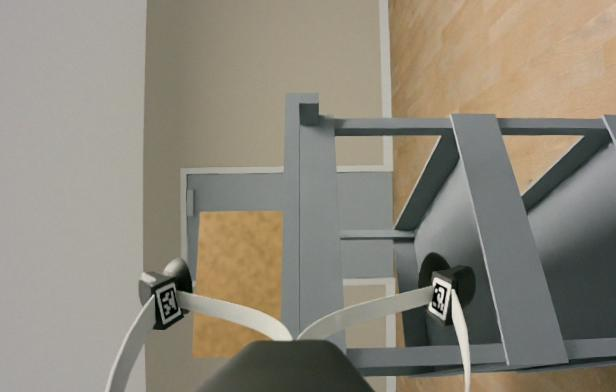

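Request:
move --r2 '{"base":{"translate_m":0.35}}' --blocking false

Request:
wait --seconds 2.5 --cameras '["r2_head_camera","r2_wrist_camera","r1_head_left_camera"]'

Scene clock: 77.67 s.
earlier move: r1 done
move: r2 moving
r1.base_odometry: x=-1.135 y=+1.605 heading=+2.600
r1.turned_by_wheels: +0.000
r1.turned_by_imu: -0.002
r1.base_tilt: forward=-1.6 right=+1.3
r1.lidar_m: 1.96 1.19 1.03 1.12 1.32 2.17 2.71 2.04 1.76 1.74 2.07 1.98
r1.base_status: done
r1.joint_positions: lift_m=+0.660 arm_m=+0.000 wrist_yaw_rad=+0.003 wrist_pitch_rad=+0.002 wrist_roll_rad=+1.568 gripper_m=+0.135
r1.joint_status: not commanded
r1.measured_speeds: all 0
r1.motor_effort: lift_m=+24(24) arm_m=+4(4) wheel_0=+3(3) wheel_1=+2(2) wheel_2=+1(1)
r1.servo_current: wrist_yaw_rad=65(72) wrist_pitch_rad=46(52) wrist_roll_rad=59(59) gripper_m=46(52)
r1.hand_pose: x=+0.4595 y=-0.0867 z=+0.8372 quat_wxyz=(+0.708, +0.706, +0.002, +0.000) (m; r1's base frame)
r1.wrist_depth_mm: - - - - - 1576 1205 / - - - - - 1661 1205 / - - - - - 1661 1205 / - - - - - 1618 1182 / - - - - - 1661 1205 / - 193 - - 183 197 1229 / - - - 142 - 1537 1205
r2.base_odometry: x=-0.706 y=-0.205 heading=-2.954
r2.turned_by_wheels: +0.000
r2.turned_by_imu: +0.001
r2.base_tilt: forward=-0.7 right=+0.1
r2.lidar_m: 0.67 1.03 2.54 2.34 2.44 2.15 2.04 2.11 2.53 2.35 2.44 0.87
r2.base_status: translate_m moving
r2.joint_positions: lift_m=+0.660 arm_m=+0.000 wrist_yaw_rad=+0.003 wrist_pitch_rad=+0.001 wrist_roll_rad=+1.568 gripper_m=+0.135
r2.joint_status: not commanded
r2.measured_speeds: translate_m=+0.122 strafe_m=+0.000 rotate_rad=-0.004 lift_m=+0.000 arm_m=+0.000 wrist_yaw_rad=+0.000 wrist_pitch_rad=+0.000 wrist_roll_rad=+0.000
r2.motor_effort: lift_m=+21(21) arm_m=-4(4) wheel_0=+9(9) wheel_1=+6(8) wheel_2=-12(13)
r2.servo_current: wrist_yaw_rad=52(52) wrist_pitch_rad=46(46) wrist_roll_rad=46(59) gripper_m=59(59)
r2.hand_pose: x=+0.4596 y=-0.0866 z=+0.8376 quat_wxyz=(+0.708, +0.706, +0.001, +0.001) (m; r2's base frame)
r2.wrist_depth_mm: - - - - - 1618 1138 / - - - - - 1661 1160 / - - - 683 - 683 1182 / - - - 609 - 609 946 / - - 778 554 - 559 - / - - 741 480 213 517 525 / - - 732 - - - 492
pictures: none

Scene clock: 79.83 s.
earlier move: r2 done
r1.base_odometry: x=-1.135 y=+1.605 heading=+2.600
r1.turned_by_wheels: +0.000
r1.turned_by_imu: +0.000
r1.base_tilt: forward=-1.6 right=+1.3
r1.lidar_m: 1.98 1.18 1.03 1.10 1.29 2.13 2.71 2.03 1.75 1.77 2.06 1.98
r1.base_status: done
r1.joint_positions: lift_m=+0.660 arm_m=+0.000 wrist_yaw_rad=+0.003 wrist_pitch_rad=+0.002 wrist_roll_rad=+1.568 gripper_m=+0.135
r1.joint_status: not commanded
r1.measured_speeds: all 0
r1.motor_effort: lift_m=+23(24) arm_m=+4(4) wheel_0=+3(3) wheel_1=+2(3) wheel_2=+1(1)
r1.servo_current: wrist_yaw_rad=52(72) wrist_pitch_rad=46(52) wrist_roll_rad=46(65) gripper_m=46(52)
r1.hand_pose: x=+0.4595 y=-0.0867 z=+0.8372 quat_wxyz=(+0.708, +0.706, +0.002, +0.000) (m; r1's base frame)
r1.wrist_depth_mm: - - - - - 1499 1160 / - - - - - 1661 1182 / - - - - - 1576 1182 / - - - - - 1618 1229 / - - - - - 1618 1229 / - 193 - - 182 196 1205 / - - - 142 - 1499 1205
r2.base_odometry: x=-1.018 y=-0.264 heading=-2.954
r2.turned_by_wheels: +0.000
r2.turned_by_imu: +0.001
r2.base_tilt: forward=-0.6 right=+0.0
r2.lidar_m: 0.34 0.37 2.53 2.37 2.47 2.52 2.36 2.41 2.46 2.33 2.40 0.49
r2.base_status: done
r2.joint_positions: lift_m=+0.660 arm_m=+0.000 wrist_yaw_rad=+0.003 wrist_pitch_rad=+0.001 wrist_roll_rad=+1.568 gripper_m=+0.135
r2.joint_status: not commanded
r2.measured_speeds: all 0
r2.motor_effort: lift_m=+21(21) arm_m=-4(4) wheel_0=+2(11) wheel_1=+3(9) wheel_2=-3(14)
r2.servo_current: wrist_yaw_rad=59(59) wrist_pitch_rad=46(52) wrist_roll_rad=52(59) gripper_m=52(59)
r2.hand_pose: x=+0.4596 y=-0.0867 z=+0.8376 quat_wxyz=(+0.708, +0.706, +0.001, +0.001) (m; r2's base frame)
r2.wrist_depth_mm: - - - 314 - 1618 1138 / - - - 345 379 375 375 / - - - 315 - 1661 500 / - - - 291 - 741 - / - 496 480 271 281 - - / - 462 199 251 213 183 - / - 455 449 - - 788 -
wait: 2.17 of 2.5 s (r2 has come to rest)
pictures: r1_head_left_camera, r2_head_camera, r2_wrist_camera
Images, in order (width x height): r1_head_left_camera 420x672, r2_head_camera 420x560, r2_wrist_camera 616x392.

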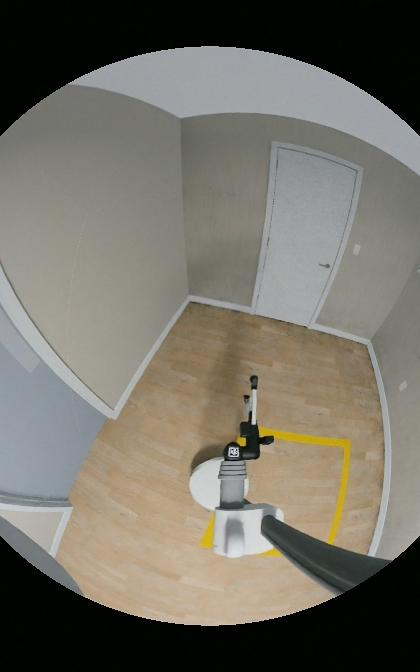

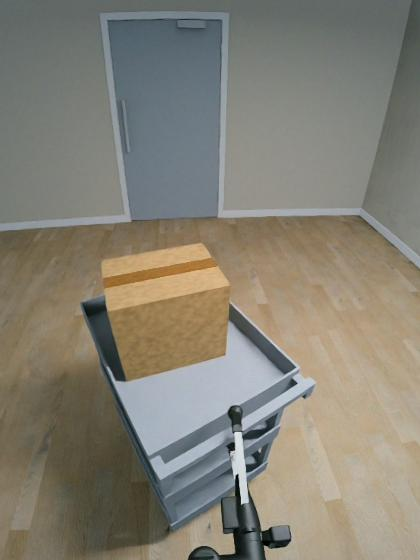

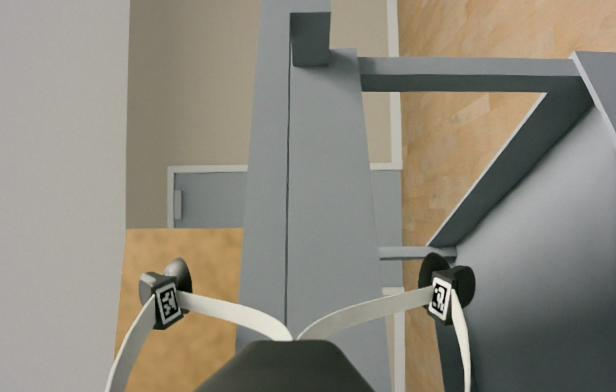

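Request:
move --r2 '{"base":{"translate_m":0.06},"pace":"slow"}' --r1 '{"base":{"rotate_rad":1.31}}' --blocking false

Request:
wait --seconds 1

Request:
wait --seconds 1

Request:
move --r2 '{"joints":{"gripper_m":-0.01}}' --blocking false

Request:
wait --seconds 2 --cameras '["r2_head_camera","r2_wrist_camera","r1_head_camera"]'

Scene clock: 87.00 s.
move: r1 moving; r2 moving
r1.base_odometry: x=-1.135 y=+1.605 heading=+2.852
r1.turned_by_wheels: +0.252
r1.turned_by_imu: +0.253
r1.base_tilt: forward=-1.6 right=+1.3
r1.lidar_m: 1.47 1.08 1.02 1.15 1.48 2.71 2.51 1.83 1.76 1.82 2.03 1.98
r1.base_status: rotate_rad moving
r1.joint_positions: lift_m=+0.660 arm_m=+0.000 wrist_yaw_rad=+0.002 wrist_pitch_rad=+0.002 wrist_roll_rad=+1.568 gripper_m=+0.135
r1.joint_status: not commanded
r1.measured_speeds: translate_m=+0.000 strafe_m=-0.001 rotate_rad=+0.980 lift_m=+0.000 arm_m=+0.000 wrist_yaw_rad=+0.000 wrist_pitch_rad=+0.000 wrist_roll_rad=+0.000
r1.motor_effort: lift_m=+23(24) arm_m=+4(4) wheel_0=-7(9) wheel_1=-6(8) wheel_2=-7(8)
r1.servo_current: wrist_yaw_rad=46(65) wrist_pitch_rad=39(52) wrist_roll_rad=65(65) gripper_m=46(46)
r1.hand_pose: x=+0.4595 y=-0.0868 z=+0.8372 quat_wxyz=(+0.708, +0.706, +0.002, +0.000) (m; r1's base frame)
r1.wrist_depth_mm: - - - - - 1576 1160 / - - - - - 1499 1182 / - - - - - 1576 1182 / - - - - - 1618 1205 / - - - - - 1618 1229 / - 193 - - 183 195 1205 / - - - 142 - - 1160
r2.base_odometry: x=-1.031 y=-0.266 heading=-2.954
r2.turned_by_wheels: +0.000
r2.turned_by_imu: +0.001
r2.base_tilt: forward=-0.7 right=+0.0
r2.lidar_m: 0.32 0.35 2.54 2.40 2.45 2.53 2.38 2.43 2.49 2.32 2.42 0.48
r2.base_status: translate_m moving
r2.joint_positions: lift_m=+0.660 arm_m=+0.000 wrist_yaw_rad=+0.003 wrist_pitch_rad=+0.001 wrist_roll_rad=+1.568 gripper_m=+0.135
r2.joint_status: not commanded
r2.measured_speeds: translate_m=+0.048 strafe_m=+0.000 rotate_rad=-0.001 lift_m=+0.000 arm_m=+0.000 wrist_yaw_rad=+0.000 wrist_pitch_rad=+0.000 wrist_roll_rad=+0.000
r2.motor_effort: lift_m=+21(21) arm_m=-4(4) wheel_0=+7(8) wheel_1=+7(7) wheel_2=-9(10)
r2.servo_current: wrist_yaw_rad=52(59) wrist_pitch_rad=46(46) wrist_roll_rad=39(59) gripper_m=52(52)
r2.hand_pose: x=+0.4596 y=-0.0867 z=+0.8376 quat_wxyz=(+0.708, +0.706, +0.001, +0.001) (m; r2's base frame)
r2.wrist_depth_mm: - - - 307 - 1661 1160 / - - - 332 359 370 364 / - - - 303 - 1661 477 / - - - 279 - 1661 - / - 480 473 259 267 - - / - 455 191 242 198 183 - / - 439 439 - - 768 -
pictures: none

Scene clock: 88.00 s.
earlier move: r1 moving; r2 moving
r1.base_odometry: x=-1.135 y=+1.605 heading=-2.386
r1.turned_by_wheels: +1.044
r1.turned_by_imu: +1.050
r1.base_tilt: forward=-1.6 right=+1.3
r1.lidar_m: 1.03 1.13 1.45 2.70 2.50 1.83 1.72 1.85 2.08 1.98 1.48 1.09
r1.base_status: rotate_rad moving
r1.joint_positions: lift_m=+0.660 arm_m=+0.000 wrist_yaw_rad=+0.002 wrist_pitch_rad=+0.002 wrist_roll_rad=+1.568 gripper_m=+0.135
r1.joint_status: not commanded
r1.measured_speeds: translate_m=+0.001 strafe_m=+0.000 rotate_rad=+0.266 lift_m=+0.000 arm_m=+0.000 wrist_yaw_rad=+0.000 wrist_pitch_rad=+0.000 wrist_roll_rad=+0.000
r1.motor_effort: lift_m=+23(24) arm_m=+2(4) wheel_0=-3(10) wheel_1=+1(9) wheel_2=+0(8)
r1.servo_current: wrist_yaw_rad=39(65) wrist_pitch_rad=33(52) wrist_roll_rad=39(65) gripper_m=46(52)
r1.hand_pose: x=+0.4595 y=-0.0868 z=+0.8372 quat_wxyz=(+0.708, +0.706, +0.002, +0.000) (m; r1's base frame)
r1.wrist_depth_mm: - - - - - - - / - - - - - - - / - - - - - - - / - 878 866 - - - - / - 891 917 - - - - / - 193 - - 183 195 - / - - - 142 - - -
r2.base_odometry: x=-1.077 y=-0.275 heading=-2.955
r2.turned_by_wheels: -0.001
r2.turned_by_imu: -0.001
r2.base_tilt: forward=-0.7 right=+0.1
r2.lidar_m: 0.27 0.28 2.57 2.39 2.44 2.57 2.41 2.50 2.45 2.33 2.39 0.45
r2.base_status: translate_m moving
r2.joint_positions: lift_m=+0.660 arm_m=+0.000 wrist_yaw_rad=-0.005 wrist_pitch_rad=+0.001 wrist_roll_rad=+1.569 gripper_m=+0.135
r2.joint_status: not commanded
r2.measured_speeds: translate_m=+0.006 strafe_m=+0.000 rotate_rad=+0.001 lift_m=+0.000 arm_m=+0.000 wrist_yaw_rad=-0.002 wrist_pitch_rad=+0.000 wrist_roll_rad=+0.001
r2.motor_effort: lift_m=+20(21) arm_m=-4(4) wheel_0=+3(10) wheel_1=+5(7) wheel_2=-13(14)
r2.servo_current: wrist_yaw_rad=52(59) wrist_pitch_rad=46(46) wrist_roll_rad=46(59) gripper_m=52(59)
r2.hand_pose: x=+0.4589 y=-0.0889 z=+0.8377 quat_wxyz=(+0.708, +0.706, -0.001, -0.002) (m; r2's base frame)
r2.wrist_depth_mm: - - - 268 - 1756 1160 / - - - 297 324 327 325 / - - - 268 - 1708 477 / - - - 245 257 1708 - / - - 436 228 230 759 - / - 418 157 210 198 217 - / - 407 404 - - 723 -
wait: 1.00 s; no rest
pictures: none

Scene clock: 88.33 s.
earlier move: r1 moving; r2 done
r1.base_odometry: x=-1.135 y=+1.605 heading=-2.373
r1.turned_by_wheels: +0.013
r1.turned_by_imu: +0.013
r1.base_tilt: forward=-1.6 right=+1.3
r1.lidar_m: 1.03 1.16 1.50 2.71 2.47 1.79 1.72 1.84 2.05 1.97 1.45 1.06
r1.base_status: rotate_rad moving
r1.joint_positions: lift_m=+0.660 arm_m=+0.000 wrist_yaw_rad=+0.002 wrist_pitch_rad=+0.002 wrist_roll_rad=+1.568 gripper_m=+0.135
r1.joint_status: not commanded
r1.measured_speeds: all 0
r1.motor_effort: lift_m=+23(24) arm_m=+1(4) wheel_0=-4(10) wheel_1=-1(9) wheel_2=+0(8)
r1.servo_current: wrist_yaw_rad=46(65) wrist_pitch_rad=52(52) wrist_roll_rad=46(72) gripper_m=46(52)
r1.hand_pose: x=+0.4595 y=-0.0868 z=+0.8372 quat_wxyz=(+0.708, +0.706, +0.002, +0.000) (m; r1's base frame)
r1.wrist_depth_mm: - - - - - - - / - - - - - - - / - - - - - - - / - 891 891 - - - - / - 878 878 - - - - / - 193 - - 183 194 - / - - - 141 - - -
r2.base_odometry: x=-1.077 y=-0.275 heading=-2.955
r2.turned_by_wheels: +0.000
r2.turned_by_imu: +0.000
r2.base_tilt: forward=-0.7 right=+0.1
r2.lidar_m: 0.28 0.27 2.57 2.40 2.46 2.60 2.41 2.50 2.50 2.32 2.42 0.46
r2.base_status: done
r2.joint_positions: lift_m=+0.660 arm_m=+0.000 wrist_yaw_rad=-0.005 wrist_pitch_rad=+0.001 wrist_roll_rad=+1.569 gripper_m=+0.135
r2.joint_status: not commanded
r2.measured_speeds: all 0
r2.motor_effort: lift_m=+20(21) arm_m=-3(4) wheel_0=+2(10) wheel_1=+6(7) wheel_2=-12(14)
r2.servo_current: wrist_yaw_rad=52(59) wrist_pitch_rad=46(52) wrist_roll_rad=46(59) gripper_m=46(59)
r2.hand_pose: x=+0.4589 y=-0.0889 z=+0.8377 quat_wxyz=(+0.708, +0.706, -0.001, -0.002) (m; r2's base frame)
r2.wrist_depth_mm: - - - 278 - 1661 1160 / - - - 298 324 327 327 / - - - 270 283 1756 480 / - - - 247 258 1708 - / - - 439 229 230 715 - / - 421 159 211 198 216 - / - 410 404 - - 723 -
wait: 0.33 of 1 s (r2 has come to rest)
pictures: none

Scene clock: 88.83 s.
earlier move: r1 done
move: r2 moving
r1.base_odometry: x=-1.135 y=+1.605 heading=-2.373
r1.turned_by_wheels: +0.000
r1.turned_by_imu: +0.000
r1.base_tilt: forward=-1.6 right=+1.3
r1.lidar_m: 1.02 1.16 1.46 2.70 2.49 1.82 1.74 1.84 2.06 1.96 1.42 1.06
r1.base_status: done
r1.joint_positions: lift_m=+0.660 arm_m=+0.000 wrist_yaw_rad=+0.002 wrist_pitch_rad=+0.002 wrist_roll_rad=+1.568 gripper_m=+0.135
r1.joint_status: not commanded
r1.measured_speeds: all 0
r1.motor_effort: lift_m=+23(23) arm_m=+0(1) wheel_0=-3(4) wheel_1=-1(1) wheel_2=-1(1)
r1.servo_current: wrist_yaw_rad=59(59) wrist_pitch_rad=52(52) wrist_roll_rad=52(65) gripper_m=39(46)
r1.hand_pose: x=+0.4595 y=-0.0868 z=+0.8372 quat_wxyz=(+0.708, +0.706, +0.002, +0.000) (m; r1's base frame)
r1.wrist_depth_mm: - - - - - - - / - - - - - - - / - - - - - - - / - 878 891 - - - - / - 878 878 - - - - / - 193 - - 183 194 - / - - - 142 - - -
r2.base_odometry: x=-1.077 y=-0.275 heading=-2.955
r2.turned_by_wheels: +0.000
r2.turned_by_imu: +0.000
r2.base_tilt: forward=-0.7 right=+0.1
r2.lidar_m: 0.30 0.28 2.55 2.38 2.48 2.59 2.42 2.48 2.48 2.33 2.40 0.45
r2.base_status: not commanded
r2.joint_positions: lift_m=+0.660 arm_m=+0.000 wrist_yaw_rad=-0.005 wrist_pitch_rad=+0.001 wrist_roll_rad=+1.569 gripper_m=+0.123
r2.joint_status: gripper_m moving
r2.measured_speeds: all 0
r2.motor_effort: lift_m=+20(20) arm_m=-4(4) wheel_0=+2(2) wheel_1=+5(6) wheel_2=-12(12)
r2.servo_current: wrist_yaw_rad=46(59) wrist_pitch_rad=39(46) wrist_roll_rad=46(52) gripper_m=104(104)
r2.hand_pose: x=+0.4589 y=-0.0889 z=+0.8377 quat_wxyz=(+0.708, +0.706, -0.001, -0.002) (m; r2's base frame)
r2.wrist_depth_mm: - - - 278 - 1708 1182 / - - - 296 322 329 327 / - - - 270 283 1708 480 / - - - 248 258 1756 - / - - 439 228 230 707 - / - 418 158 211 199 215 - / - 410 404 - - 732 -
pictures: none

Scene clock: 90.70 s.
earlier move: r2 done
r1.base_odometry: x=-1.135 y=+1.605 heading=-2.373
r1.turned_by_wheels: +0.000
r1.turned_by_imu: +0.000
r1.base_tilt: forward=-1.6 right=+1.3
r1.lidar_m: 1.02 1.15 1.46 2.71 2.49 1.81 1.75 1.84 2.06 1.96 1.47 1.06
r1.base_status: done
r1.joint_positions: lift_m=+0.660 arm_m=+0.000 wrist_yaw_rad=+0.002 wrist_pitch_rad=+0.002 wrist_roll_rad=+1.568 gripper_m=+0.135
r1.joint_status: not commanded
r1.measured_speeds: all 0
r1.motor_effort: lift_m=+23(24) arm_m=-3(4) wheel_0=-4(4) wheel_1=-1(1) wheel_2=-1(1)
r1.servo_current: wrist_yaw_rad=46(72) wrist_pitch_rad=39(52) wrist_roll_rad=46(72) gripper_m=46(52)
r1.hand_pose: x=+0.4595 y=-0.0868 z=+0.8372 quat_wxyz=(+0.708, +0.706, +0.002, +0.000) (m; r1's base frame)
r1.wrist_depth_mm: - - - - - - - / - - - - - - - / - - - - - - - / - 891 891 - - - - / - 891 891 - - - - / - 193 - - 182 194 - / - - - 142 - - -
r2.base_odometry: x=-1.077 y=-0.275 heading=-2.954
r2.turned_by_wheels: +0.000
r2.turned_by_imu: +0.001
r2.base_tilt: forward=-0.7 right=+0.0
r2.lidar_m: 0.27 0.29 2.58 2.37 2.46 2.60 2.41 2.47 2.47 2.35 2.43 0.44
r2.base_status: not commanded
r2.joint_positions: lift_m=+0.660 arm_m=+0.000 wrist_yaw_rad=-0.005 wrist_pitch_rad=+0.002 wrist_roll_rad=+1.569 gripper_m=-0.007
r2.joint_status: all done
r2.measured_speeds: all 0
r2.motor_effort: lift_m=+19(20) arm_m=-3(4) wheel_0=-1(2) wheel_1=+4(6) wheel_2=-3(12)
r2.servo_current: wrist_yaw_rad=52(65) wrist_pitch_rad=39(46) wrist_roll_rad=39(59) gripper_m=221(468)
r2.hand_pose: x=+0.4589 y=-0.0889 z=+0.8376 quat_wxyz=(+0.708, +0.706, -0.001, -0.002) (m; r2's base frame)
r2.wrist_depth_mm: - - - 267 - 1537 1118 / - - - 277 309 320 319 / - - - 254 - 1661 477 / - - - 238 - 1756 - / - - 206 217 220 732 - / - 410 150 205 191 161 - / - 392 389 - 135 732 -
wait: 1.87 of 2 s (r2 has come to rest)
pictures: r1_head_camera, r2_head_camera, r2_wrist_camera
Images, in order (width x height): r1_head_camera 420x560, r2_head_camera 420x560, r2_wrist_camera 616x392.

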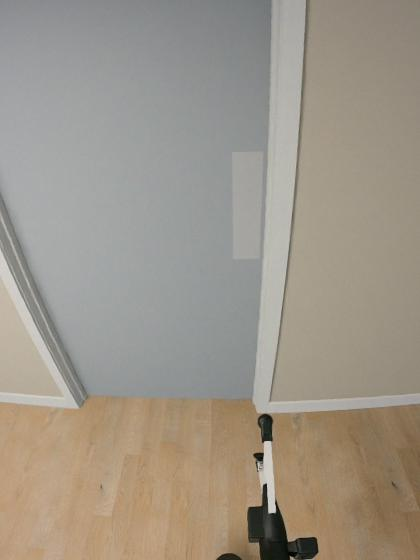

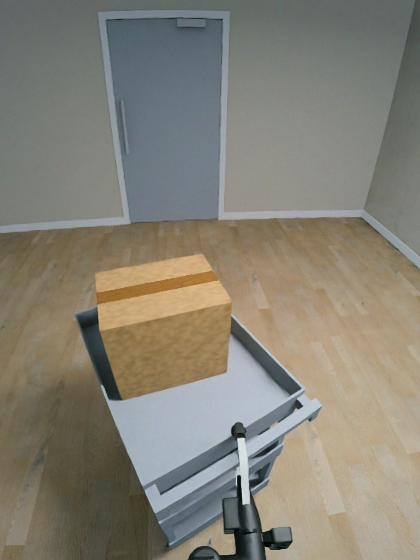

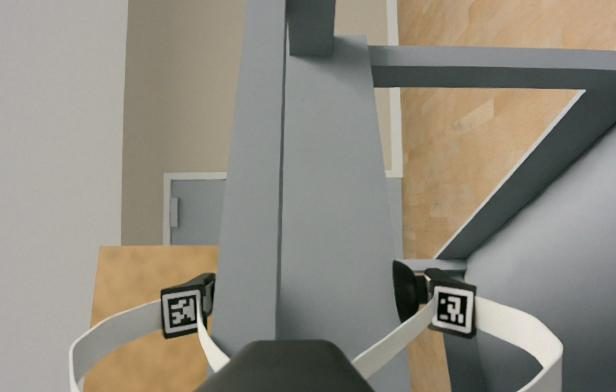

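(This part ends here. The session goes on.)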